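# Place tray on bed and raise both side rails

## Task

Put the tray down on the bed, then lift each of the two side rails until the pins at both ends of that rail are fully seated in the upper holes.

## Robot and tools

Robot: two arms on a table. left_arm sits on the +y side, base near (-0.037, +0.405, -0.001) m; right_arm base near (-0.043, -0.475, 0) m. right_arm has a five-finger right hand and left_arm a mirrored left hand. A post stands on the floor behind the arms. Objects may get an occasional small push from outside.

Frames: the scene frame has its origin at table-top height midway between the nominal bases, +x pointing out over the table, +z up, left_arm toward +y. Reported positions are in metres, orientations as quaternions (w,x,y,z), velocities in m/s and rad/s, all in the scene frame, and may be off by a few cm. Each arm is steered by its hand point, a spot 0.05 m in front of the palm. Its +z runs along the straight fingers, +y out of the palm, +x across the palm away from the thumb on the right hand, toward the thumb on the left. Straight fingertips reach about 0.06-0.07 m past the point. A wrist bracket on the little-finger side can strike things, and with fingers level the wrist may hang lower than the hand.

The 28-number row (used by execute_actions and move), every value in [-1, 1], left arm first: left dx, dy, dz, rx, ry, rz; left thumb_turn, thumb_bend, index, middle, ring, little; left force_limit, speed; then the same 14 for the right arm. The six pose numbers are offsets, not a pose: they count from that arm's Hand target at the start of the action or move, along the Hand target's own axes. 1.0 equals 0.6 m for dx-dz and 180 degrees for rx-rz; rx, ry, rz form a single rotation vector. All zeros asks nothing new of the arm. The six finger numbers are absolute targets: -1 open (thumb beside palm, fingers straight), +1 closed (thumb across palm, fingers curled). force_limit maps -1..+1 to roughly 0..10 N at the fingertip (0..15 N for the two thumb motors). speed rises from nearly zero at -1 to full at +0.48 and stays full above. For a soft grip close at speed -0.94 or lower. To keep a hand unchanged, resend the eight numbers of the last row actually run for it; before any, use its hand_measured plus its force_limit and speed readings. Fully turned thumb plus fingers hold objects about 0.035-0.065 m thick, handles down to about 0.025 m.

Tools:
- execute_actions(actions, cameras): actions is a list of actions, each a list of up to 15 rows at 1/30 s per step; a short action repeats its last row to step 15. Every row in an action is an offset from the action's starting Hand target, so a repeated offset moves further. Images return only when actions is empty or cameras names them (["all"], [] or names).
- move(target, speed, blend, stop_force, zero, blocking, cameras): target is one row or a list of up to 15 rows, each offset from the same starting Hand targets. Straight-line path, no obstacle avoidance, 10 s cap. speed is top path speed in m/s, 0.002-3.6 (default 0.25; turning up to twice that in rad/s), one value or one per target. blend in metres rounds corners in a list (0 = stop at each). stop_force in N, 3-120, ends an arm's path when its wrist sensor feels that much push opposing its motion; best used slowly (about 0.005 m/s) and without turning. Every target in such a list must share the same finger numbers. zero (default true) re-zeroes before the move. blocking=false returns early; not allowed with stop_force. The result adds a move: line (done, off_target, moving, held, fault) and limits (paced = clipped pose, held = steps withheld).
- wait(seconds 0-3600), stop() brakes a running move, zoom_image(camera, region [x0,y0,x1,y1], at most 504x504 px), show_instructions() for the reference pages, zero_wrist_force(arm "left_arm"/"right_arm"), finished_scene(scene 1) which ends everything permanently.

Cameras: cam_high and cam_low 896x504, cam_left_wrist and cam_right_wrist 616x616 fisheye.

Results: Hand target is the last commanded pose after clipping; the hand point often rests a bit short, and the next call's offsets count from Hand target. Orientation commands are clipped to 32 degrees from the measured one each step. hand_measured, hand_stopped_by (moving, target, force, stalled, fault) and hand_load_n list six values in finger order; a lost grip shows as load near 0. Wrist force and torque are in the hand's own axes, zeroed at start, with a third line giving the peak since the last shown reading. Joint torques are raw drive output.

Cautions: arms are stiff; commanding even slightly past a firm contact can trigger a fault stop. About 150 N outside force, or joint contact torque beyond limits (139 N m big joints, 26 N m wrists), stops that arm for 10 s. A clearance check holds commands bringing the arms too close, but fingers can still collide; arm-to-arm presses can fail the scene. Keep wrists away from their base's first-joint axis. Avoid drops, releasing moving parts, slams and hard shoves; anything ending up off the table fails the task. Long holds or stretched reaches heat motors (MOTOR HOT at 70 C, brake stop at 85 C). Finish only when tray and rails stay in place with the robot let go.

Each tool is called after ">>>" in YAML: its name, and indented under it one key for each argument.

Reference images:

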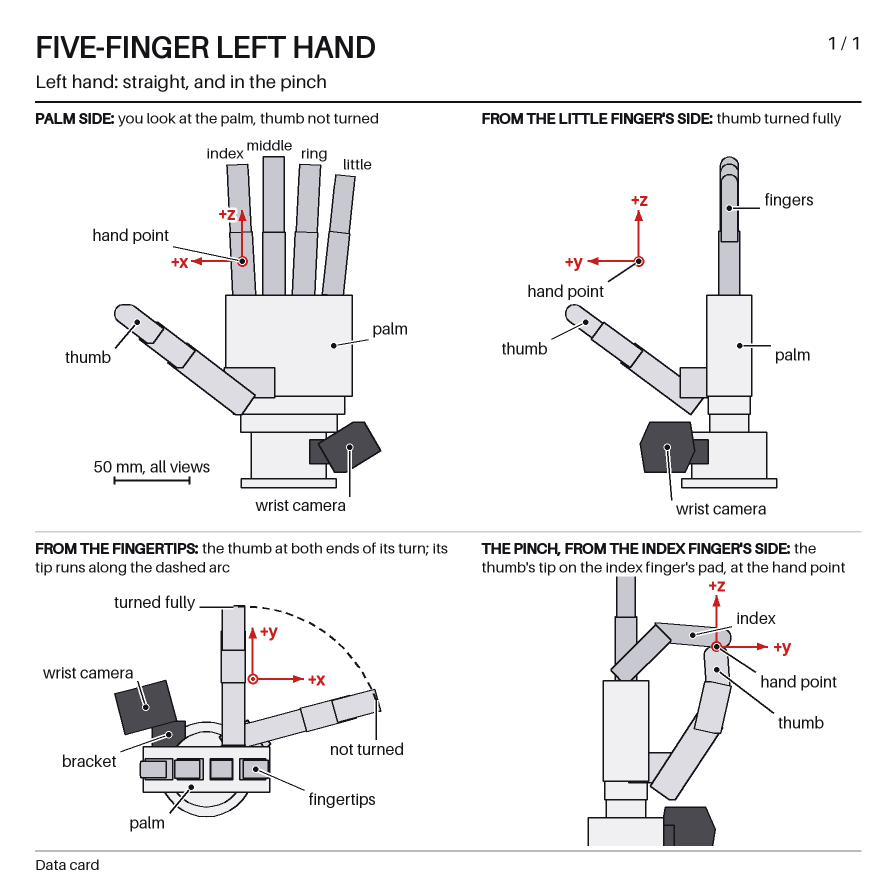

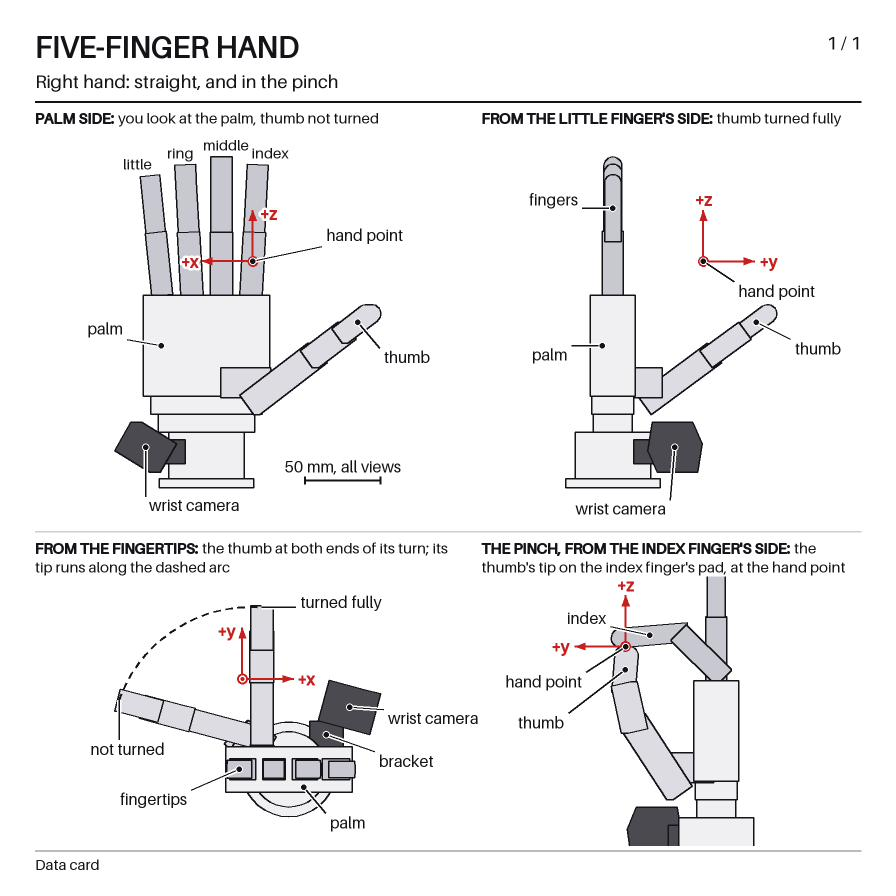

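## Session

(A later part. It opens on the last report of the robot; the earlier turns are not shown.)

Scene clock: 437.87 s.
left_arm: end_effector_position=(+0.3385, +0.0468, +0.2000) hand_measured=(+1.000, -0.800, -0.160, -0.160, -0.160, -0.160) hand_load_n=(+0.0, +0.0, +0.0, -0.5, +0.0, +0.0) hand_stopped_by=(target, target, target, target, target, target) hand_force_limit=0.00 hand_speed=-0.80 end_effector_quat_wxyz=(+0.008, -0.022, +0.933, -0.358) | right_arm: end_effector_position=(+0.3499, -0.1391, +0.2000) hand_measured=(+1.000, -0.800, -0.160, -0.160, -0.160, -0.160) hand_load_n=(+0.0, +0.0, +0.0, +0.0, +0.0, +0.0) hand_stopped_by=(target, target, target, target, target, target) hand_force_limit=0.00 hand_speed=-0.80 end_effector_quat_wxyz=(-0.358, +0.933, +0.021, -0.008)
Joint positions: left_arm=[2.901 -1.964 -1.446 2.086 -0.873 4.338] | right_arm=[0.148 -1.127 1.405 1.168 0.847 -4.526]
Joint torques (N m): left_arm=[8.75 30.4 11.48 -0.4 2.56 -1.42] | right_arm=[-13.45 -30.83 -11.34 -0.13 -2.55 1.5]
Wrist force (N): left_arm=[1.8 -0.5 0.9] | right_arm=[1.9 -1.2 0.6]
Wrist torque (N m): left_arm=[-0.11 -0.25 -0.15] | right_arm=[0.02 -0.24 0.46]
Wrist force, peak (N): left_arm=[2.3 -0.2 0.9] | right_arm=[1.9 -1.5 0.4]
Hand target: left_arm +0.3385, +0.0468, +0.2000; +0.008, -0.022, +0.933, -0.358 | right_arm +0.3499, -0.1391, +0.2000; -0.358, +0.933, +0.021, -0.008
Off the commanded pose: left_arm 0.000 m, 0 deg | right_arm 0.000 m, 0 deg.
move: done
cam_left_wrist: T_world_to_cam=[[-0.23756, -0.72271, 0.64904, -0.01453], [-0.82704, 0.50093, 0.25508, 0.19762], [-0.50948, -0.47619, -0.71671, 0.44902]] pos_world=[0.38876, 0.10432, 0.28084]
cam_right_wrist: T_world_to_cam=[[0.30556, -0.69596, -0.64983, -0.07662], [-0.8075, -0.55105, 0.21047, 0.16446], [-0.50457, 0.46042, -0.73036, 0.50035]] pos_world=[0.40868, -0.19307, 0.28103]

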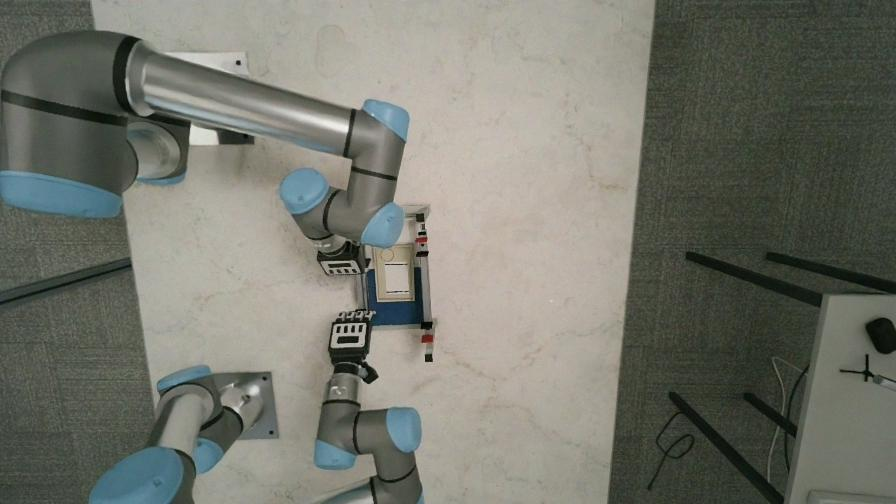

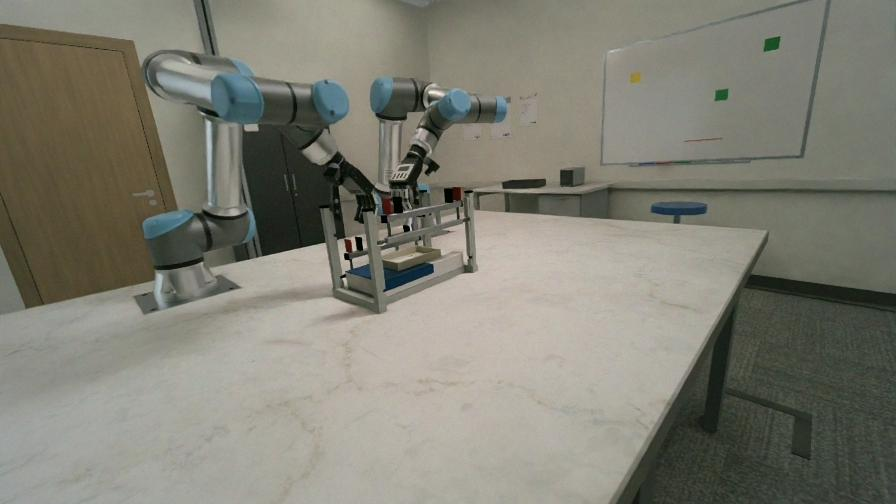

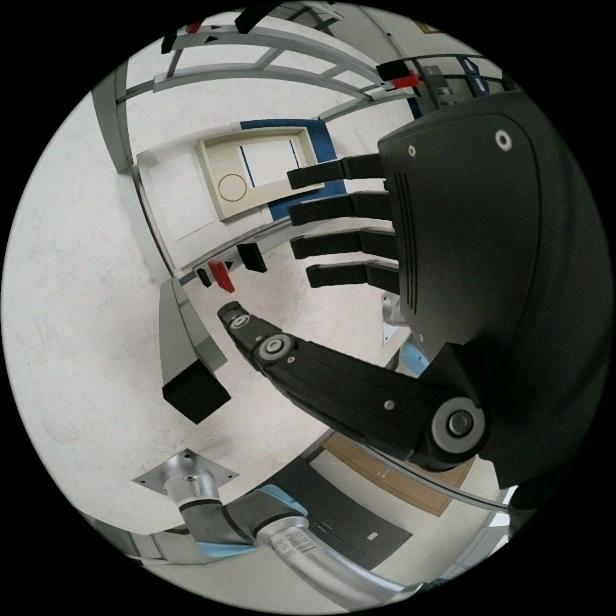

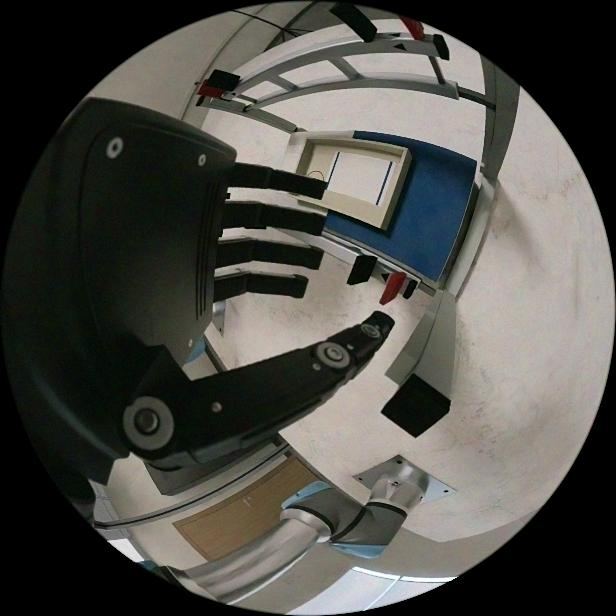

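>>> move:
  target:
    - [-0.0008,0.056,0.0617,0,0,0,1,-0.8,-0.16,-0.16,-0.16,-0.16,0,-0.8,0.0037,0.0591,0.0589,0,0,0,1,-0.8,-0.16,-0.16,-0.16,-0.16,0,-0.8]
  speed: 0.03
  stop_force: 5
  cameras: ["cam_low","cam_left_wrist","cam_right_wrist"]

>>> zoom_image:
  camera: "cam_left_wrist"
  region: [150, 200, 350, 400]

>>> zoom_image:
  camera: "cam_right_wrist"
  region: [270, 200, 470, 400]

>>> zoom_image:
  camera: "cam_low"
  region: [310, 170, 510, 320]

Scene clock: 449.87 s.
left_arm: end_effector_position=(+0.3390, +0.0470, +0.1500) hand_measured=(+1.000, -0.800, -0.160, -0.160, -0.160, -0.160) hand_load_n=(+0.0, +0.0, +0.0, +0.0, +0.0, +0.0) hand_stopped_by=(target, target, target, target, target, target) hand_force_limit=0.00 hand_speed=-0.80 end_effector_quat_wxyz=(+0.008, -0.022, +0.933, -0.358) | right_arm: end_effector_position=(+0.3522, -0.1417, +0.1501) hand_measured=(+1.000, -0.800, -0.160, -0.160, -0.160, -0.160) hand_load_n=(-0.5, +0.0, +0.0, +0.0, +0.0, +0.0) hand_stopped_by=(target, target, target, target, target, target) hand_force_limit=0.00 hand_speed=-0.80 end_effector_quat_wxyz=(-0.358, +0.933, +0.021, -0.008)
Joint positions: left_arm=[2.902 -2.002 -1.524 2.203 -0.873 4.339] | right_arm=[0.142 -1.085 1.478 1.059 0.846 -4.535]
Joint torques (N m): left_arm=[8.86 31.81 10.57 -0.23 2.48 -0.95] | right_arm=[-13.97 -31.27 -10.1 -0.09 -2.57 -1.5]
Wrist force (N): left_arm=[2.0 -0.4 0.7] | right_arm=[1.9 -0.9 0.4]
Wrist torque (N m): left_arm=[-0.09 -0.27 -0.13] | right_arm=[0.06 -0.22 0.45]
Wrist force, peak (N): left_arm=[2.3 -0.6 0.8] | right_arm=[2.1 -1.2 0.5]
Hand target: left_arm +0.3390, +0.0470, +0.1500; +0.008, -0.022, +0.933, -0.358 | right_arm +0.3522, -0.1417, +0.1501; -0.358, +0.933, +0.021, -0.008
Off the commanded pose: left_arm 0.000 m, 0 deg | right_arm 0.000 m, 0 deg.
move: done
cam_left_wrist: T_world_to_cam=[[-0.23761, -0.72268, 0.64906, 0.0182], [-0.82703, 0.50098, 0.25504, 0.21069], [-0.50948, -0.47619, -0.71671, 0.41354]] pos_world=[0.38926, 0.10452, 0.23084]
cam_right_wrist: T_world_to_cam=[[0.30556, -0.69596, -0.64983, -0.11163], [-0.8075, -0.55105, 0.21047, 0.17541], [-0.50457, 0.46042, -0.73036, 0.46619]] pos_world=[0.41097, -0.19567, 0.23103]

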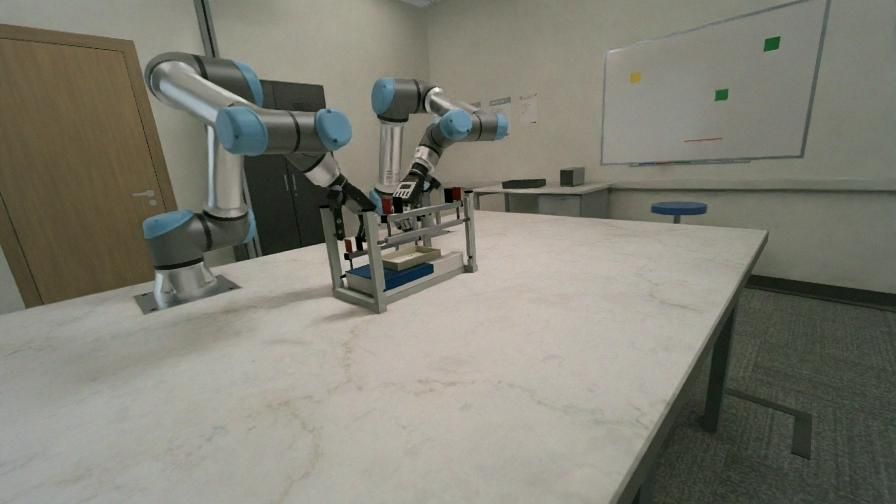

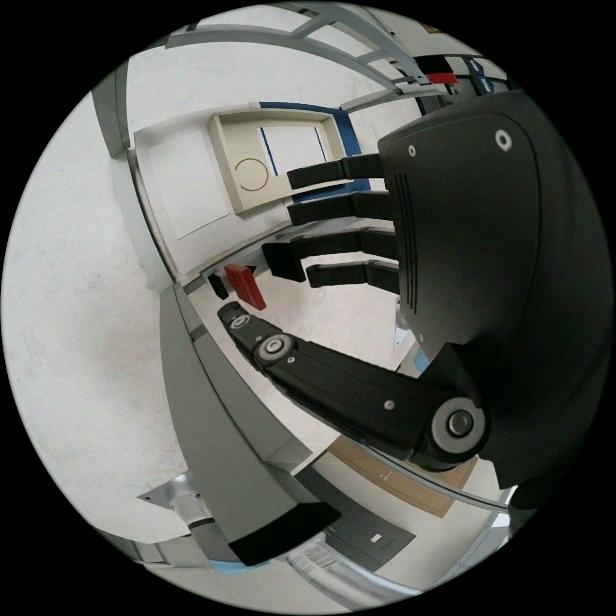

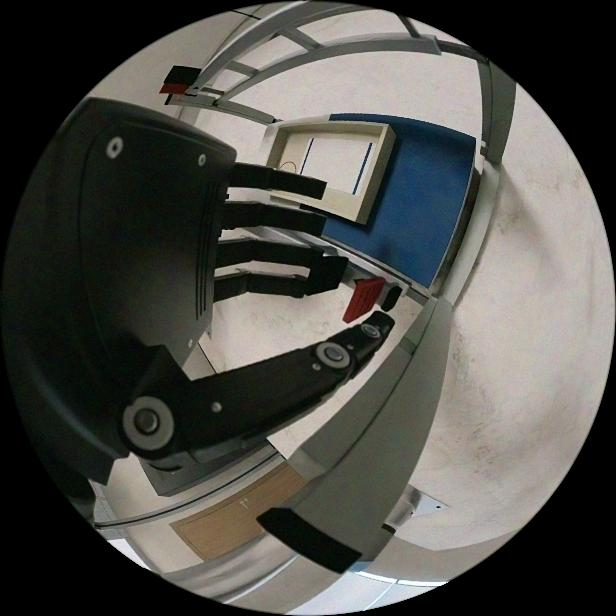

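Scaled by 2.520 from the camera's image (finer frame: 880x880).

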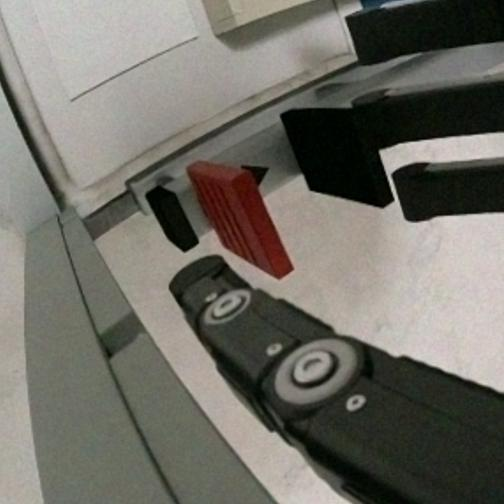

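Scaled by 2.520 from the camera's image (finer frame: 880x880).

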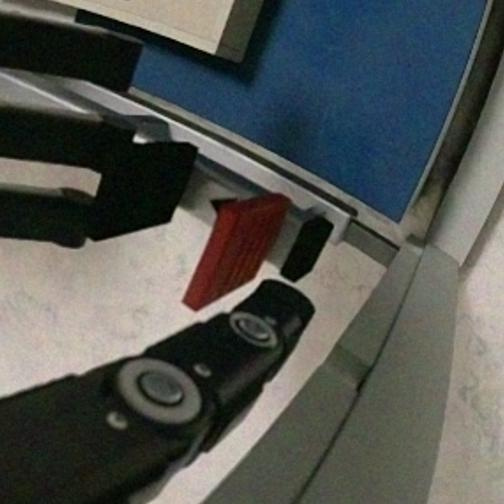

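Scaled by 2.520.

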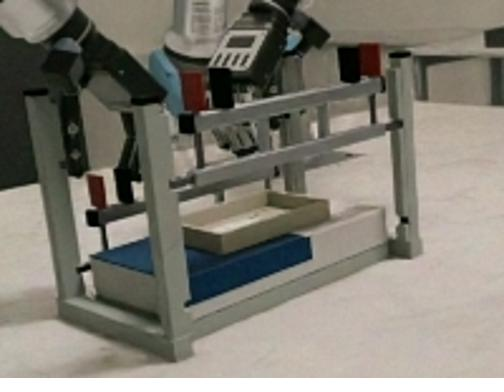

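>>> move:
  target:
    - [0,0.01673,0.01858,0,0,0,1,-0.8,-0.16,-0.16,-0.16,-0.16,0,-0.8,0,0.01673,0.01858,0,0,0,1,-0.8,-0.16,-0.16,-0.16,-0.16,0,-0.8]
  speed: 0.02
  stop_force: 4
  cameras: ["cam_low","cam_left_wrist","cam_right_wrist"]

>>> zoom_image:
  camera: "cam_left_wrist"
  region: [150, 200, 350, 400]

>>> zoom_image:
  camera: "cam_right_wrist"
  region: [270, 200, 470, 400]

Scene clock: 454.13 s.
left_arm: end_effector_position=(+0.3390, +0.0470, +0.1350) hand_measured=(+1.000, -0.800, -0.160, -0.160, -0.160, -0.160) hand_load_n=(+0.0, +0.0, +0.0, +0.0, +0.0, +0.0) hand_stopped_by=(target, target, target, target, target, target) hand_force_limit=0.00 hand_speed=-0.80 end_effector_quat_wxyz=(+0.008, -0.022, +0.933, -0.358) | right_arm: end_effector_position=(+0.3523, -0.1417, +0.1350) hand_measured=(+1.000, -0.800, -0.160, -0.160, -0.160, -0.160) hand_load_n=(+0.0, +0.0, +0.0, +0.0, +0.0, +0.0) hand_stopped_by=(target, target, target, target, target, target) hand_force_limit=0.00 hand_speed=-0.80 end_effector_quat_wxyz=(-0.358, +0.933, +0.021, -0.008)
Joint positions: left_arm=[2.902 -2.016 -1.545 2.237 -0.873 4.339] | right_arm=[0.142 -1.071 1.498 1.025 0.846 -4.535]
Joint torques (N m): left_arm=[7.48 31.55 9.33 -0.09 2.24 0.52] | right_arm=[-13.07 -31.23 -9.6 -0.07 -2.27 0.7]
Wrist force (N): left_arm=[2.0 -0.2 0.9] | right_arm=[1.6 -1.0 0.3]
Wrist torque (N m): left_arm=[-0.06 -0.26 -0.14] | right_arm=[0.04 -0.17 0.43]
Wrist force, peak (N): left_arm=[2.2 -0.2 0.9] | right_arm=[1.9 -1.1 0.4]
Hand target: left_arm +0.3390, +0.0470, +0.1350; +0.008, -0.022, +0.933, -0.358 | right_arm +0.3523, -0.1417, +0.1350; -0.358, +0.933, +0.021, -0.008
Off the commanded pose: left_arm 0.000 m, 0 deg | right_arm 0.000 m, 0 deg.
move: done
cam_left_wrist: T_world_to_cam=[[-0.23756, -0.72271, 0.64904, 0.02792], [-0.82704, 0.50093, 0.25508, 0.21451], [-0.50948, -0.47619, -0.71671, 0.40279]] pos_world=[0.38926, 0.10452, 0.21584]
cam_right_wrist: T_world_to_cam=[[0.30556, -0.69596, -0.64983, -0.12137], [-0.8075, -0.55105, 0.21047, 0.17857], [-0.50457, 0.46042, -0.73036, 0.45523]] pos_world=[0.41097, -0.19567, 0.21603]

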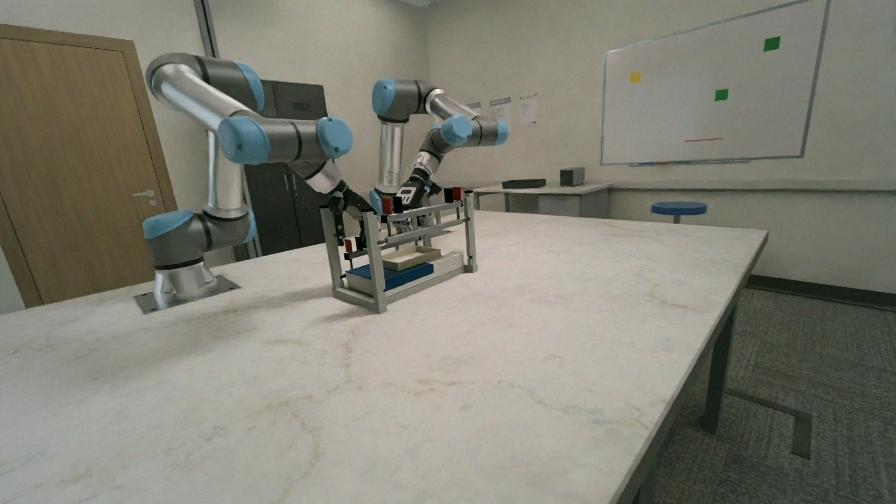

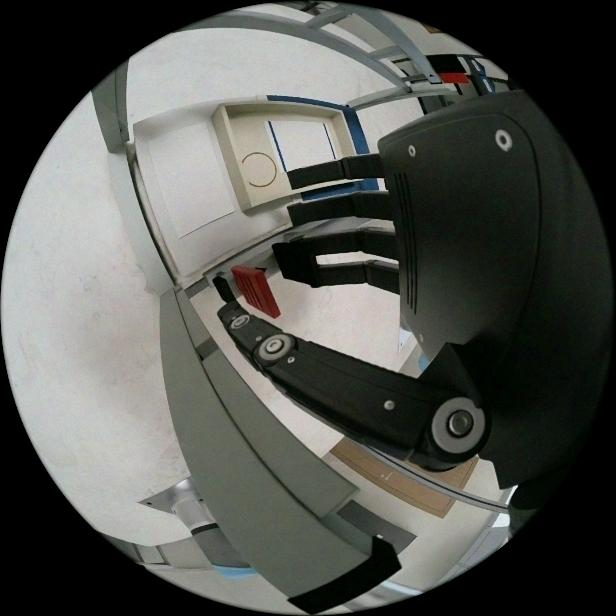

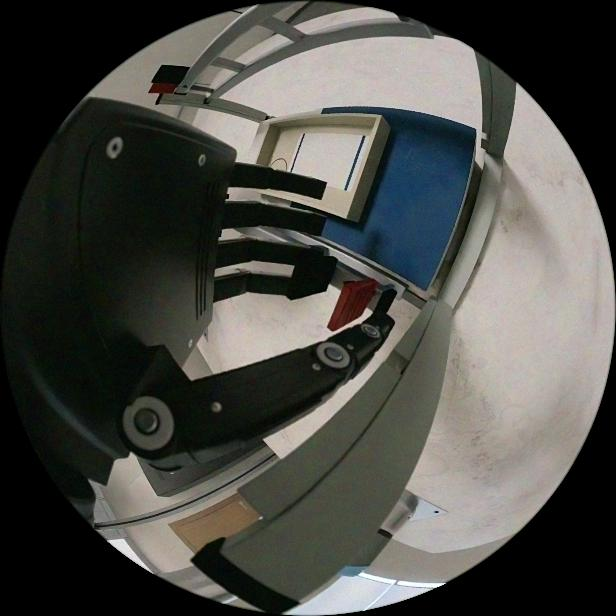

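Scaled by 2.520 from the camera's image (finer frame: 880x880).

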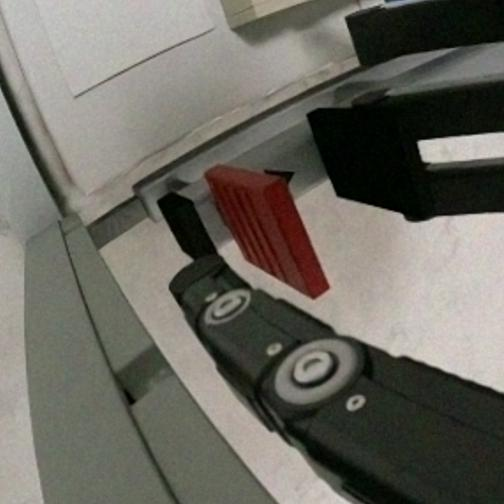

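Scaled by 2.520 from the camera's image (finer frame: 880x880).

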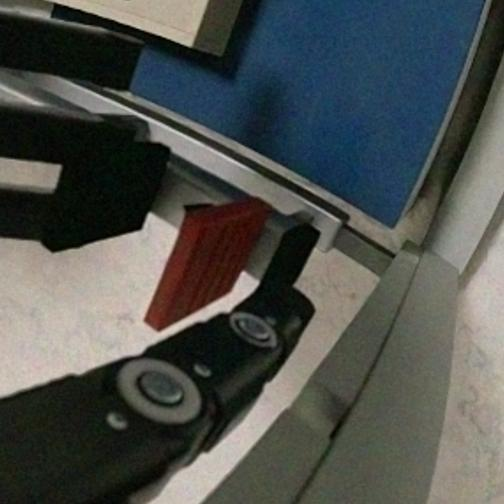

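>>> move:
  target:
    - [0,0.0015,0.0054,0,0,0,1,-0.8,-0.16,-0.16,-0.16,-0.16,0,-0.8,0,0.0015,0.0054,0,0,0,1,-0.8,-0.16,-0.16,-0.16,-0.16,0,-0.8]
  speed: 0.01
  stop_force: 4

>>> move:
  target:
    - [0,0,0,0,0,0,1,-0.6,-0.04,-0.05,-0.16,-0.16,-0.3,-0.9,0,0,0,0,0,0,1,-0.6,-0.04,-0.05,-0.16,-0.16,-0.3,-0.9]
  speed: 0.02
  cameras: ["cam_left_wrist","cam_right_wrist"]

>>> zoom_image:
  camera: "cam_left_wrist"
  region: [150, 200, 350, 400]

>>> zoom_image:
  camera: "cam_right_wrist"
  region: [270, 200, 470, 400]

Scene clock: 459.33 s.
left_arm: end_effector_position=(+0.3390, +0.0455, +0.1320) hand_measured=(+1.000, -0.800, -0.160, -0.160, -0.160, -0.160) hand_load_n=(+0.0, +0.0, +0.0, +0.0, +0.0, +0.0) hand_stopped_by=(target, target, target, target, target, target) hand_force_limit=0.00 hand_speed=-0.80 end_effector_quat_wxyz=(+0.008, -0.022, +0.933, -0.358) | right_arm: end_effector_position=(+0.3522, -0.1402, +0.1320) hand_measured=(+1.000, -0.800, -0.160, -0.160, -0.160, -0.160) hand_load_n=(+0.0, +0.0, +0.0, +0.0, +0.0, +0.0) hand_stopped_by=(target, target, target, target, target, target) hand_force_limit=0.00 hand_speed=-0.80 end_effector_quat_wxyz=(-0.358, +0.933, +0.021, -0.008)
Joint positions: left_arm=[2.899 -2.021 -1.546 2.245 -0.874 4.335] | right_arm=[0.145 -1.067 1.499 1.017 0.847 -4.531]
Joint torques (N m): left_arm=[-8.04 32.28 10.9 -0.37 -1.07 -1.38] | right_arm=[12.92 -31.4 -10.17 -0.03 0.71 1.65]
Wrist force (N): left_arm=[1.8 -0.4 0.7] | right_arm=[1.6 -1.0 0.2]
Wrist torque (N m): left_arm=[-0.09 -0.25 0.01] | right_arm=[0.05 -0.17 0.28]
Wrist force, peak (N): left_arm=[2.2 -0.2 1.1] | right_arm=[1.9 -1.2 0.4]
Hand target: left_arm +0.3390, +0.0455, +0.1320; +0.008, -0.022, +0.933, -0.358 | right_arm +0.3522, -0.1402, +0.1320; -0.358, +0.933, +0.021, -0.008
Off the commanded pose: left_arm 0.000 m, 0 deg | right_arm 0.000 m, 0 deg.
move: done

Scene clock: 460.97 s.
left_arm: end_effector_position=(+0.3390, +0.0455, +0.1320) hand_measured=(+1.000, -0.600, -0.040, -0.060, -0.160, -0.160) hand_load_n=(+0.0, +0.0, +0.0, +4.0, +0.0, +0.0) hand_stopped_by=(target, target, target, force, target, target) hand_force_limit=-0.30 hand_speed=-0.90 end_effector_quat_wxyz=(+0.008, -0.022, +0.933, -0.358) | right_arm: end_effector_position=(+0.3522, -0.1402, +0.1320) hand_measured=(+1.000, -0.600, -0.040, -0.078, -0.160, -0.160) hand_load_n=(+0.0, +0.0, +2.5, +4.0, +0.0, +0.0) hand_stopped_by=(target, target, target, force, target, target) hand_force_limit=-0.30 hand_speed=-0.90 end_effector_quat_wxyz=(-0.358, +0.933, +0.021, -0.008)
Joint positions: left_arm=[2.899 -2.021 -1.546 2.245 -0.874 4.335] | right_arm=[0.145 -1.067 1.499 1.017 0.847 -4.531]
Joint torques (N m): left_arm=[-2.31 36.62 11.4 -3.12 -0.92 -1.39] | right_arm=[4.28 -35.14 -10.3 2.19 0.31 1.49]
Wrist force (N): left_arm=[1.9 -3.5 3.4] | right_arm=[2.4 -5.9 4.3]
Wrist torque (N m): left_arm=[-0.33 -0.18 0.08] | right_arm=[-0.36 -0.35 0.21]
Wrist force, peak (N): left_arm=[1.9 -3.3 4.5] | right_arm=[2.3 -5.9 4.5]
Hand target: left_arm +0.3390, +0.0455, +0.1320; +0.008, -0.022, +0.933, -0.358 | right_arm +0.3522, -0.1402, +0.1320; -0.358, +0.933, +0.021, -0.008
Off the commanded pose: left_arm 0.000 m, 0 deg | right_arm 0.000 m, 0 deg.
move: done
cam_left_wrist: T_world_to_cam=[[-0.23761, -0.72268, 0.64906, 0.02886], [-0.82703, 0.50098, 0.25504, 0.21605], [-0.50948, -0.47619, -0.71671, 0.39985]] pos_world=[0.38926, 0.10302, 0.21274]
cam_right_wrist: T_world_to_cam=[[0.30556, -0.69596, -0.64983, -0.12228], [-0.8075, -0.55105, 0.21047, 0.18003], [-0.50457, 0.46042, -0.73036, 0.45235]] pos_world=[0.41097, -0.19417, 0.21303]

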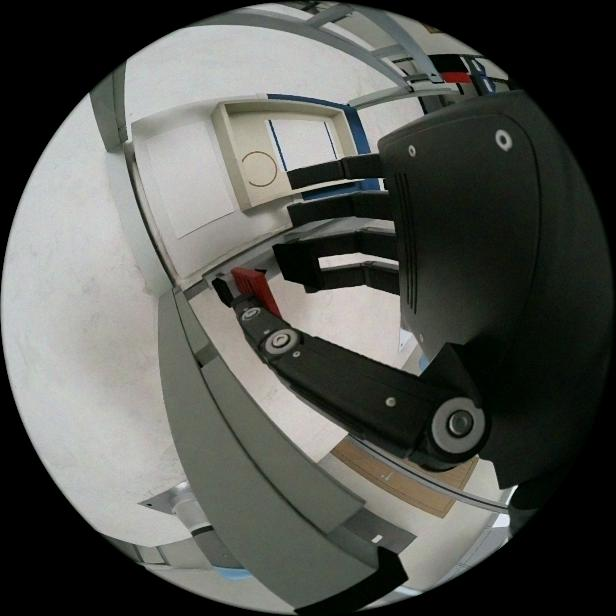

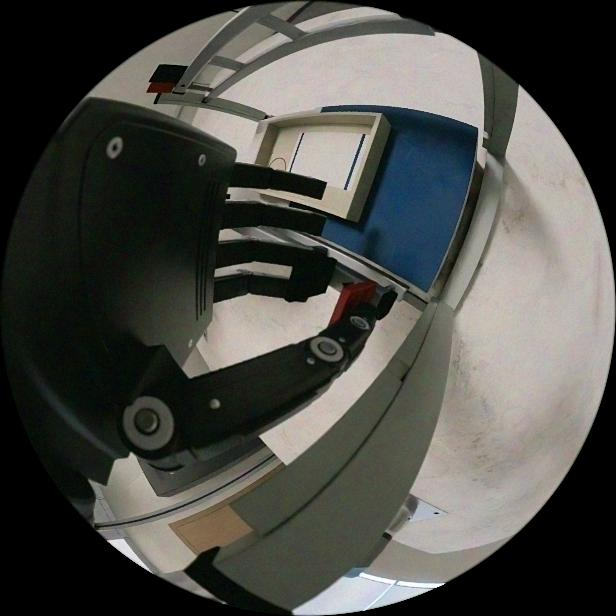

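Scaled by 2.520 from the camera's image (finer frame: 880x880).

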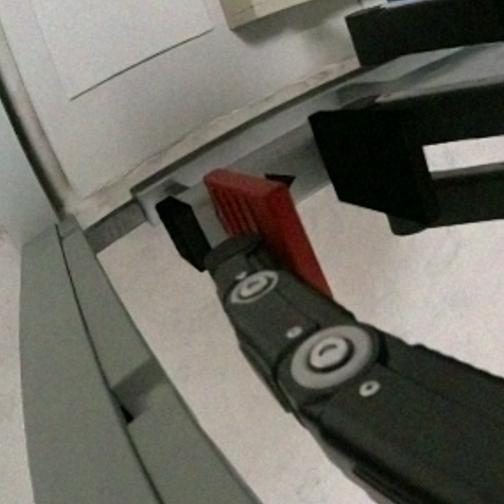

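Scaled by 2.520 from the camera's image (finer frame: 880x880).

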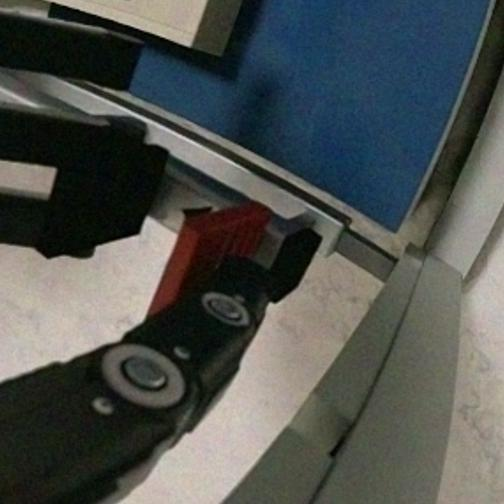

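>>> move:
  target:
    - [0,0,0,0,0,0,1,-0.45,0.0,0.0,-0.16,-0.16,0.1,-0.9,0,0,0,0,0,0,1,-0.45,0.0,0.0,-0.16,-0.16,0.1,-0.9]
  speed: 0.02

>>> move:
  target:
    - [0,0,0,0,0,0,1,-0.27,0.02,0.03,-0.16,-0.16,0.5,-0.9,0,0,0,0,0,0,1,-0.28,0.02,0.03,-0.16,-0.16,0.5,-0.9]
  speed: 0.02
  cameras: ["cam_left_wrist","cam_right_wrist","cam_low"]

>>> zoom_image:
  camera: "cam_left_wrist"
  region: [150, 200, 350, 400]

>>> zoom_image:
  camera: "cam_right_wrist"
  region: [270, 200, 470, 400]

>>> zoom_image:
  camera: "cam_low"
  region: [310, 170, 510, 320]

Scene clock: 464.20 s.
left_arm: end_effector_position=(+0.3390, +0.0455, +0.1320) hand_measured=(+1.000, -0.454, -0.006, -0.052, -0.160, -0.160) hand_load_n=(+0.5, +7.0, +6.0, +5.5, +0.0, +0.0) hand_stopped_by=(target, target, force, force, target, target) hand_force_limit=0.10 hand_speed=-0.90 end_effector_quat_wxyz=(+0.008, -0.022, +0.933, -0.358) | right_arm: end_effector_position=(+0.3522, -0.1402, +0.1320) hand_measured=(+1.000, -0.500, -0.024, -0.072, -0.160, -0.160) hand_load_n=(+0.5, +7.5, +7.5, +7.0, +0.0, +0.0) hand_stopped_by=(target, force, force, force, target, target) hand_force_limit=0.10 hand_speed=-0.90 end_effector_quat_wxyz=(-0.358, +0.933, +0.021, -0.008)
Joint positions: left_arm=[2.899 -2.021 -1.546 2.245 -0.874 4.335] | right_arm=[0.145 -1.067 1.499 1.017 0.847 -4.531]
Joint torques (N m): left_arm=[7.77 45.35 12.67 -3.64 -0.44 -0.9] | right_arm=[-15.43 -42.91 -13.37 4.33 -0.03 1.22]
Wrist force (N): left_arm=[0.9 -3.4 6.6] | right_arm=[2.7 -6.0 7.1]
Wrist torque (N m): left_arm=[-0.17 -0.11 0.06] | right_arm=[-0.21 -0.38 0.21]
Wrist force, peak (N): left_arm=[0.9 -7.4 9.7] | right_arm=[3.1 -9.5 10.1]
Hand target: left_arm +0.3390, +0.0455, +0.1320; +0.008, -0.022, +0.933, -0.358 | right_arm +0.3522, -0.1402, +0.1320; -0.358, +0.933, +0.021, -0.008
Off the commanded pose: left_arm 0.000 m, 0 deg | right_arm 0.000 m, 0 deg.
move: done

Scene clock: 465.63 s.
left_arm: end_effector_position=(+0.3390, +0.0455, +0.1320) hand_measured=(+1.000, -0.290, +0.002, -0.046, -0.160, -0.160) hand_load_n=(+1.0, +11.0, +8.0, +7.5, +0.0, +0.0) hand_stopped_by=(target, force, force, force, target, target) hand_force_limit=0.50 hand_speed=-0.90 end_effector_quat_wxyz=(+0.008, -0.022, +0.933, -0.358) | right_arm: end_effector_position=(+0.3522, -0.1402, +0.1320) hand_measured=(+1.000, -0.348, -0.018, -0.064, -0.160, -0.160) hand_load_n=(+0.5, +10.5, +9.5, +10.0, +0.0, +0.0) hand_stopped_by=(target, force, force, force, target, target) hand_force_limit=0.50 hand_speed=-0.90 end_effector_quat_wxyz=(-0.358, +0.933, +0.021, -0.008)
Joint positions: left_arm=[2.899 -2.021 -1.546 2.245 -0.874 4.335] | right_arm=[0.145 -1.067 1.499 1.017 0.847 -4.531]
Joint torques (N m): left_arm=[8.59 47.37 12.69 -3.78 -0.39 -0.76] | right_arm=[-16.96 -46.36 -14.16 4.5 -0.43 0.92]
Wrist force (N): left_arm=[1.0 -3.1 7.6] | right_arm=[2.9 -5.9 9.9]
Wrist torque (N m): left_arm=[-0.14 -0.10 0.08] | right_arm=[-0.23 -0.48 0.22]
Wrist force, peak (N): left_arm=[0.8 -5.9 9.4] | right_arm=[2.8 -8.5 10.9]
Hand target: left_arm +0.3390, +0.0455, +0.1320; +0.008, -0.022, +0.933, -0.358 | right_arm +0.3522, -0.1402, +0.1320; -0.358, +0.933, +0.021, -0.008
Off the commanded pose: left_arm 0.000 m, 0 deg | right_arm 0.000 m, 0 deg.
move: done
cam_left_wrist: T_world_to_cam=[[-0.23756, -0.72271, 0.64904, 0.02885], [-0.82704, 0.50093, 0.25508, 0.21606], [-0.50948, -0.47619, -0.71671, 0.39985]] pos_world=[0.38926, 0.10302, 0.21274]
cam_right_wrist: T_world_to_cam=[[0.30556, -0.69596, -0.64983, -0.12228], [-0.8075, -0.55105, 0.21047, 0.18003], [-0.50457, 0.46042, -0.73036, 0.45235]] pos_world=[0.41097, -0.19417, 0.21303]
Images, in order (width x height): cam_low 896x504, cam_left_wrist 616x616, cam_right_wrist 616x616.

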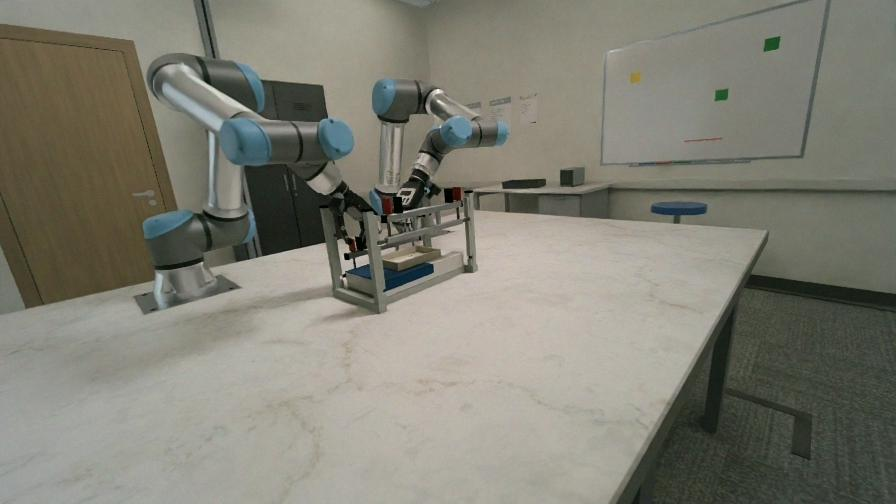

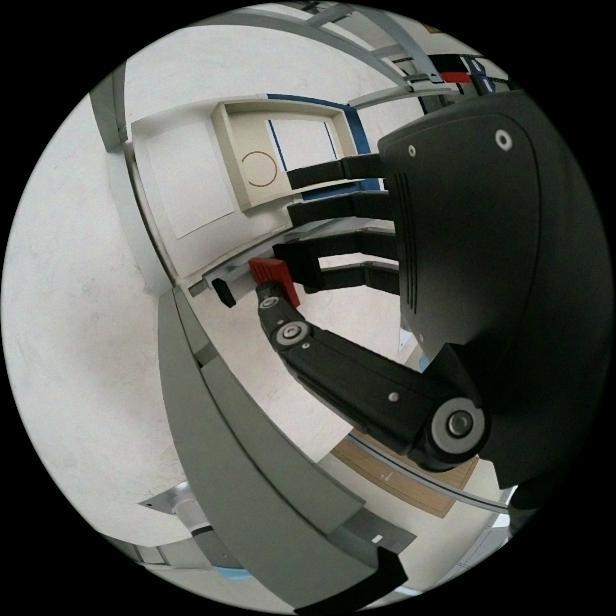

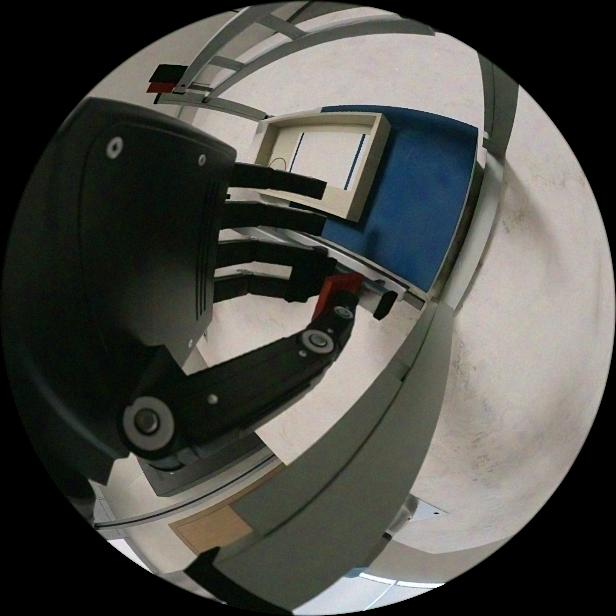

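Scaled by 2.520 from the camera's image (finer frame: 880x880).

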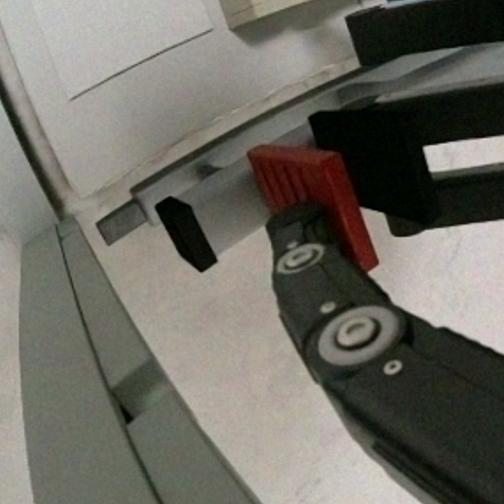

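Scaled by 2.520 from the camera's image (finer frame: 880x880).

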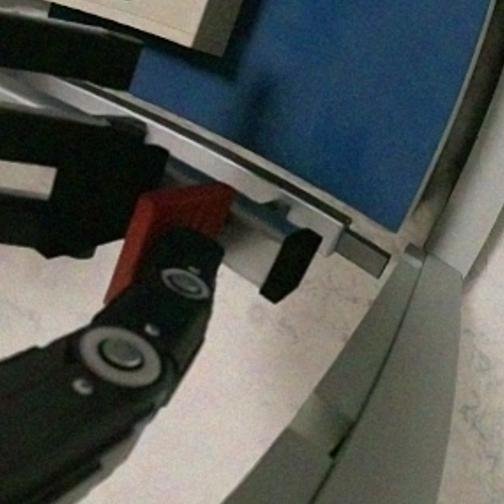

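Scaled by 2.520.

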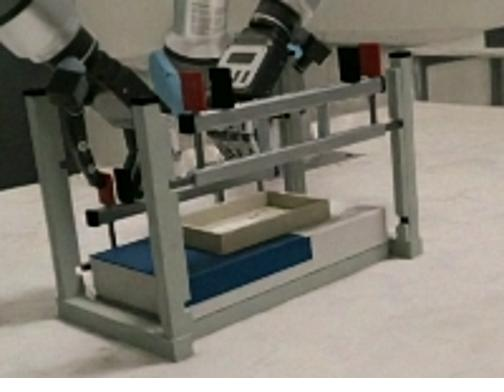

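>>> move:
  target:
    - [0,-0.00558,-0.00619,0,0,0,1,-0.27,0.02,0.03,-0.16,-0.16,0.5,-0.9,0,-0.00558,-0.00619,0,0,0,1,-0.28,0.02,0.03,-0.16,-0.16,0.5,-0.9]
  speed: 0.01
  stop_force: 15
  cameras: ["cam_left_wrist","cam_right_wrist","cam_low"]

>>> zoom_image:
  camera: "cam_left_wrist"
  region: [150, 200, 350, 400]

>>> zoom_image:
  camera: "cam_right_wrist"
  region: [270, 200, 470, 400]

>>> zoom_image:
  camera: "cam_low"
  region: [310, 170, 510, 320]

Scene clock: 468.93 s.
left_arm: end_effector_position=(+0.3390, +0.0455, +0.1370) hand_measured=(+1.000, -0.290, +0.002, -0.046, -0.160, -0.160) hand_load_n=(+1.0, +11.0, +8.0, +7.5, -0.5, +0.0) hand_stopped_by=(target, force, force, force, target, target) hand_force_limit=0.50 hand_speed=-0.90 end_effector_quat_wxyz=(+0.008, -0.022, +0.933, -0.358) | right_arm: end_effector_position=(+0.3522, -0.1402, +0.1370) hand_measured=(+1.000, -0.348, -0.018, -0.064, -0.160, -0.160) hand_load_n=(+0.5, +10.5, +9.5, +10.0, +0.0, +0.0) hand_stopped_by=(target, force, force, force, target, target) hand_force_limit=0.50 hand_speed=-0.90 end_effector_quat_wxyz=(-0.358, +0.933, +0.021, -0.008)
Joint positions: left_arm=[2.899 -2.016 -1.54 2.234 -0.874 4.335] | right_arm=[0.145 -1.072 1.493 1.028 0.847 -4.531]
Joint torques (N m): left_arm=[6.22 49.3 27.4 -4.96 -0.03 -1.48] | right_arm=[-12.5 -48.78 -23.81 5.33 -0.79 1.7]
Wrist force (N): left_arm=[1.4 -2.3 7.6] | right_arm=[2.1 -5.5 10.0]
Wrist torque (N m): left_arm=[-0.07 -0.17 0.08] | right_arm=[-0.19 -0.36 0.19]
Wrist force, peak (N): left_arm=[0.5 -2.7 8.2] | right_arm=[3.6 -6.7 9.8]
Hand target: left_arm +0.3390, +0.0455, +0.1370; +0.008, -0.022, +0.933, -0.358 | right_arm +0.3522, -0.1402, +0.1370; -0.358, +0.933, +0.021, -0.008
Off the commanded pose: left_arm 0.000 m, 0 deg | right_arm 0.000 m, 0 deg.
move: done
cam_left_wrist: T_world_to_cam=[[-0.23756, -0.72271, 0.64904, 0.02554], [-0.82704, 0.50093, 0.25508, 0.21476], [-0.50948, -0.47619, -0.71671, 0.40351]] pos_world=[0.38926, 0.10302, 0.21784]
cam_right_wrist: T_world_to_cam=[[0.3055, -0.696, -0.64981, -0.11902], [-0.80752, -0.551, 0.21052, 0.17898], [-0.50457, 0.46042, -0.73036, 0.456]] pos_world=[0.41097, -0.19417, 0.21803]
Images, in order (width x height): cam_low 896x504, cam_left_wrist 616x616, cam_right_wrist 616x616.

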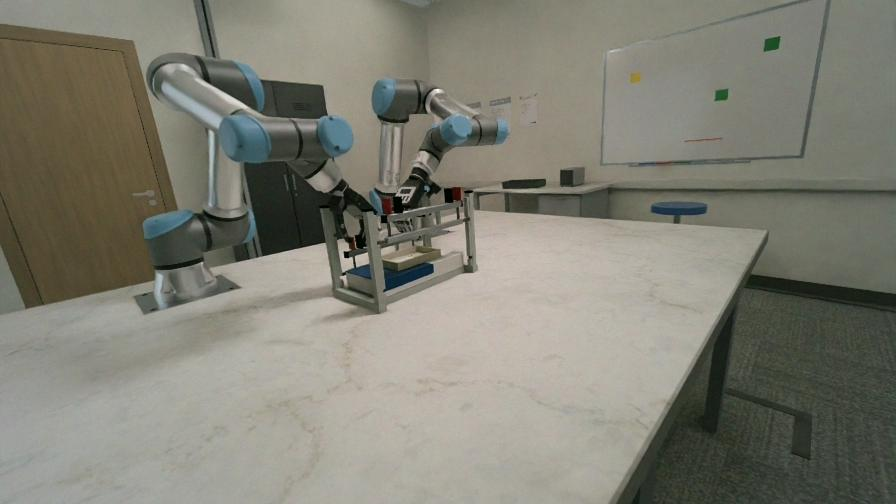

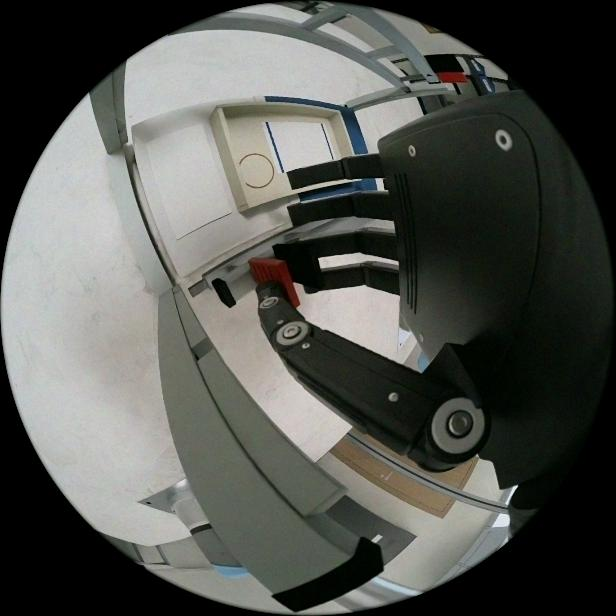

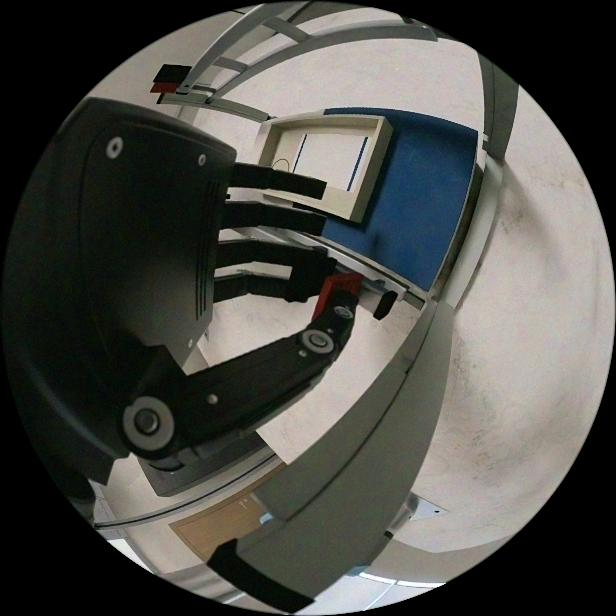

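Scaled by 2.520 from the camera's image (finer frame: 880x880).

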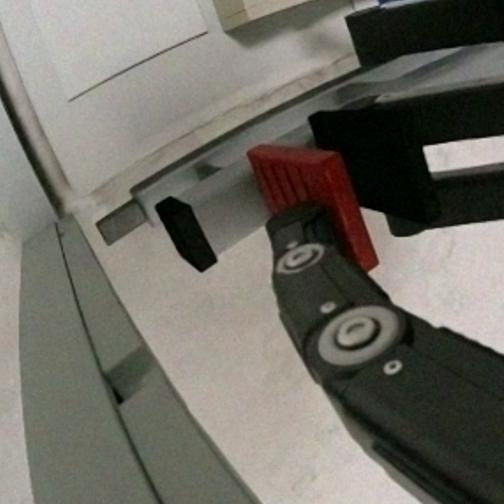

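Scaled by 2.520 from the camera's image (finer frame: 880x880).

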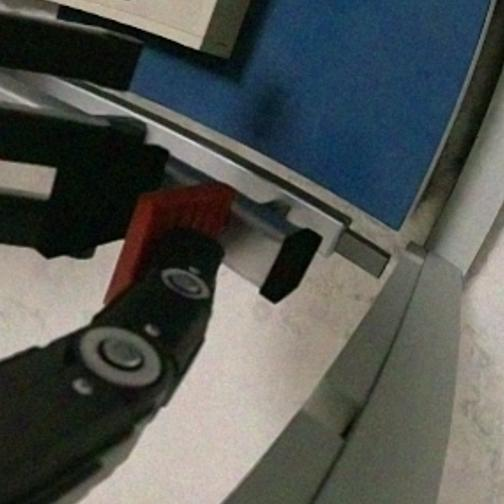

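Scaled by 2.520.

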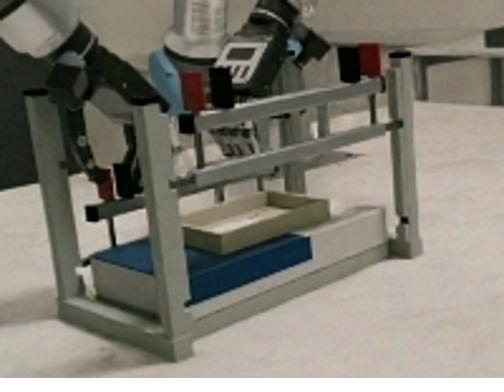

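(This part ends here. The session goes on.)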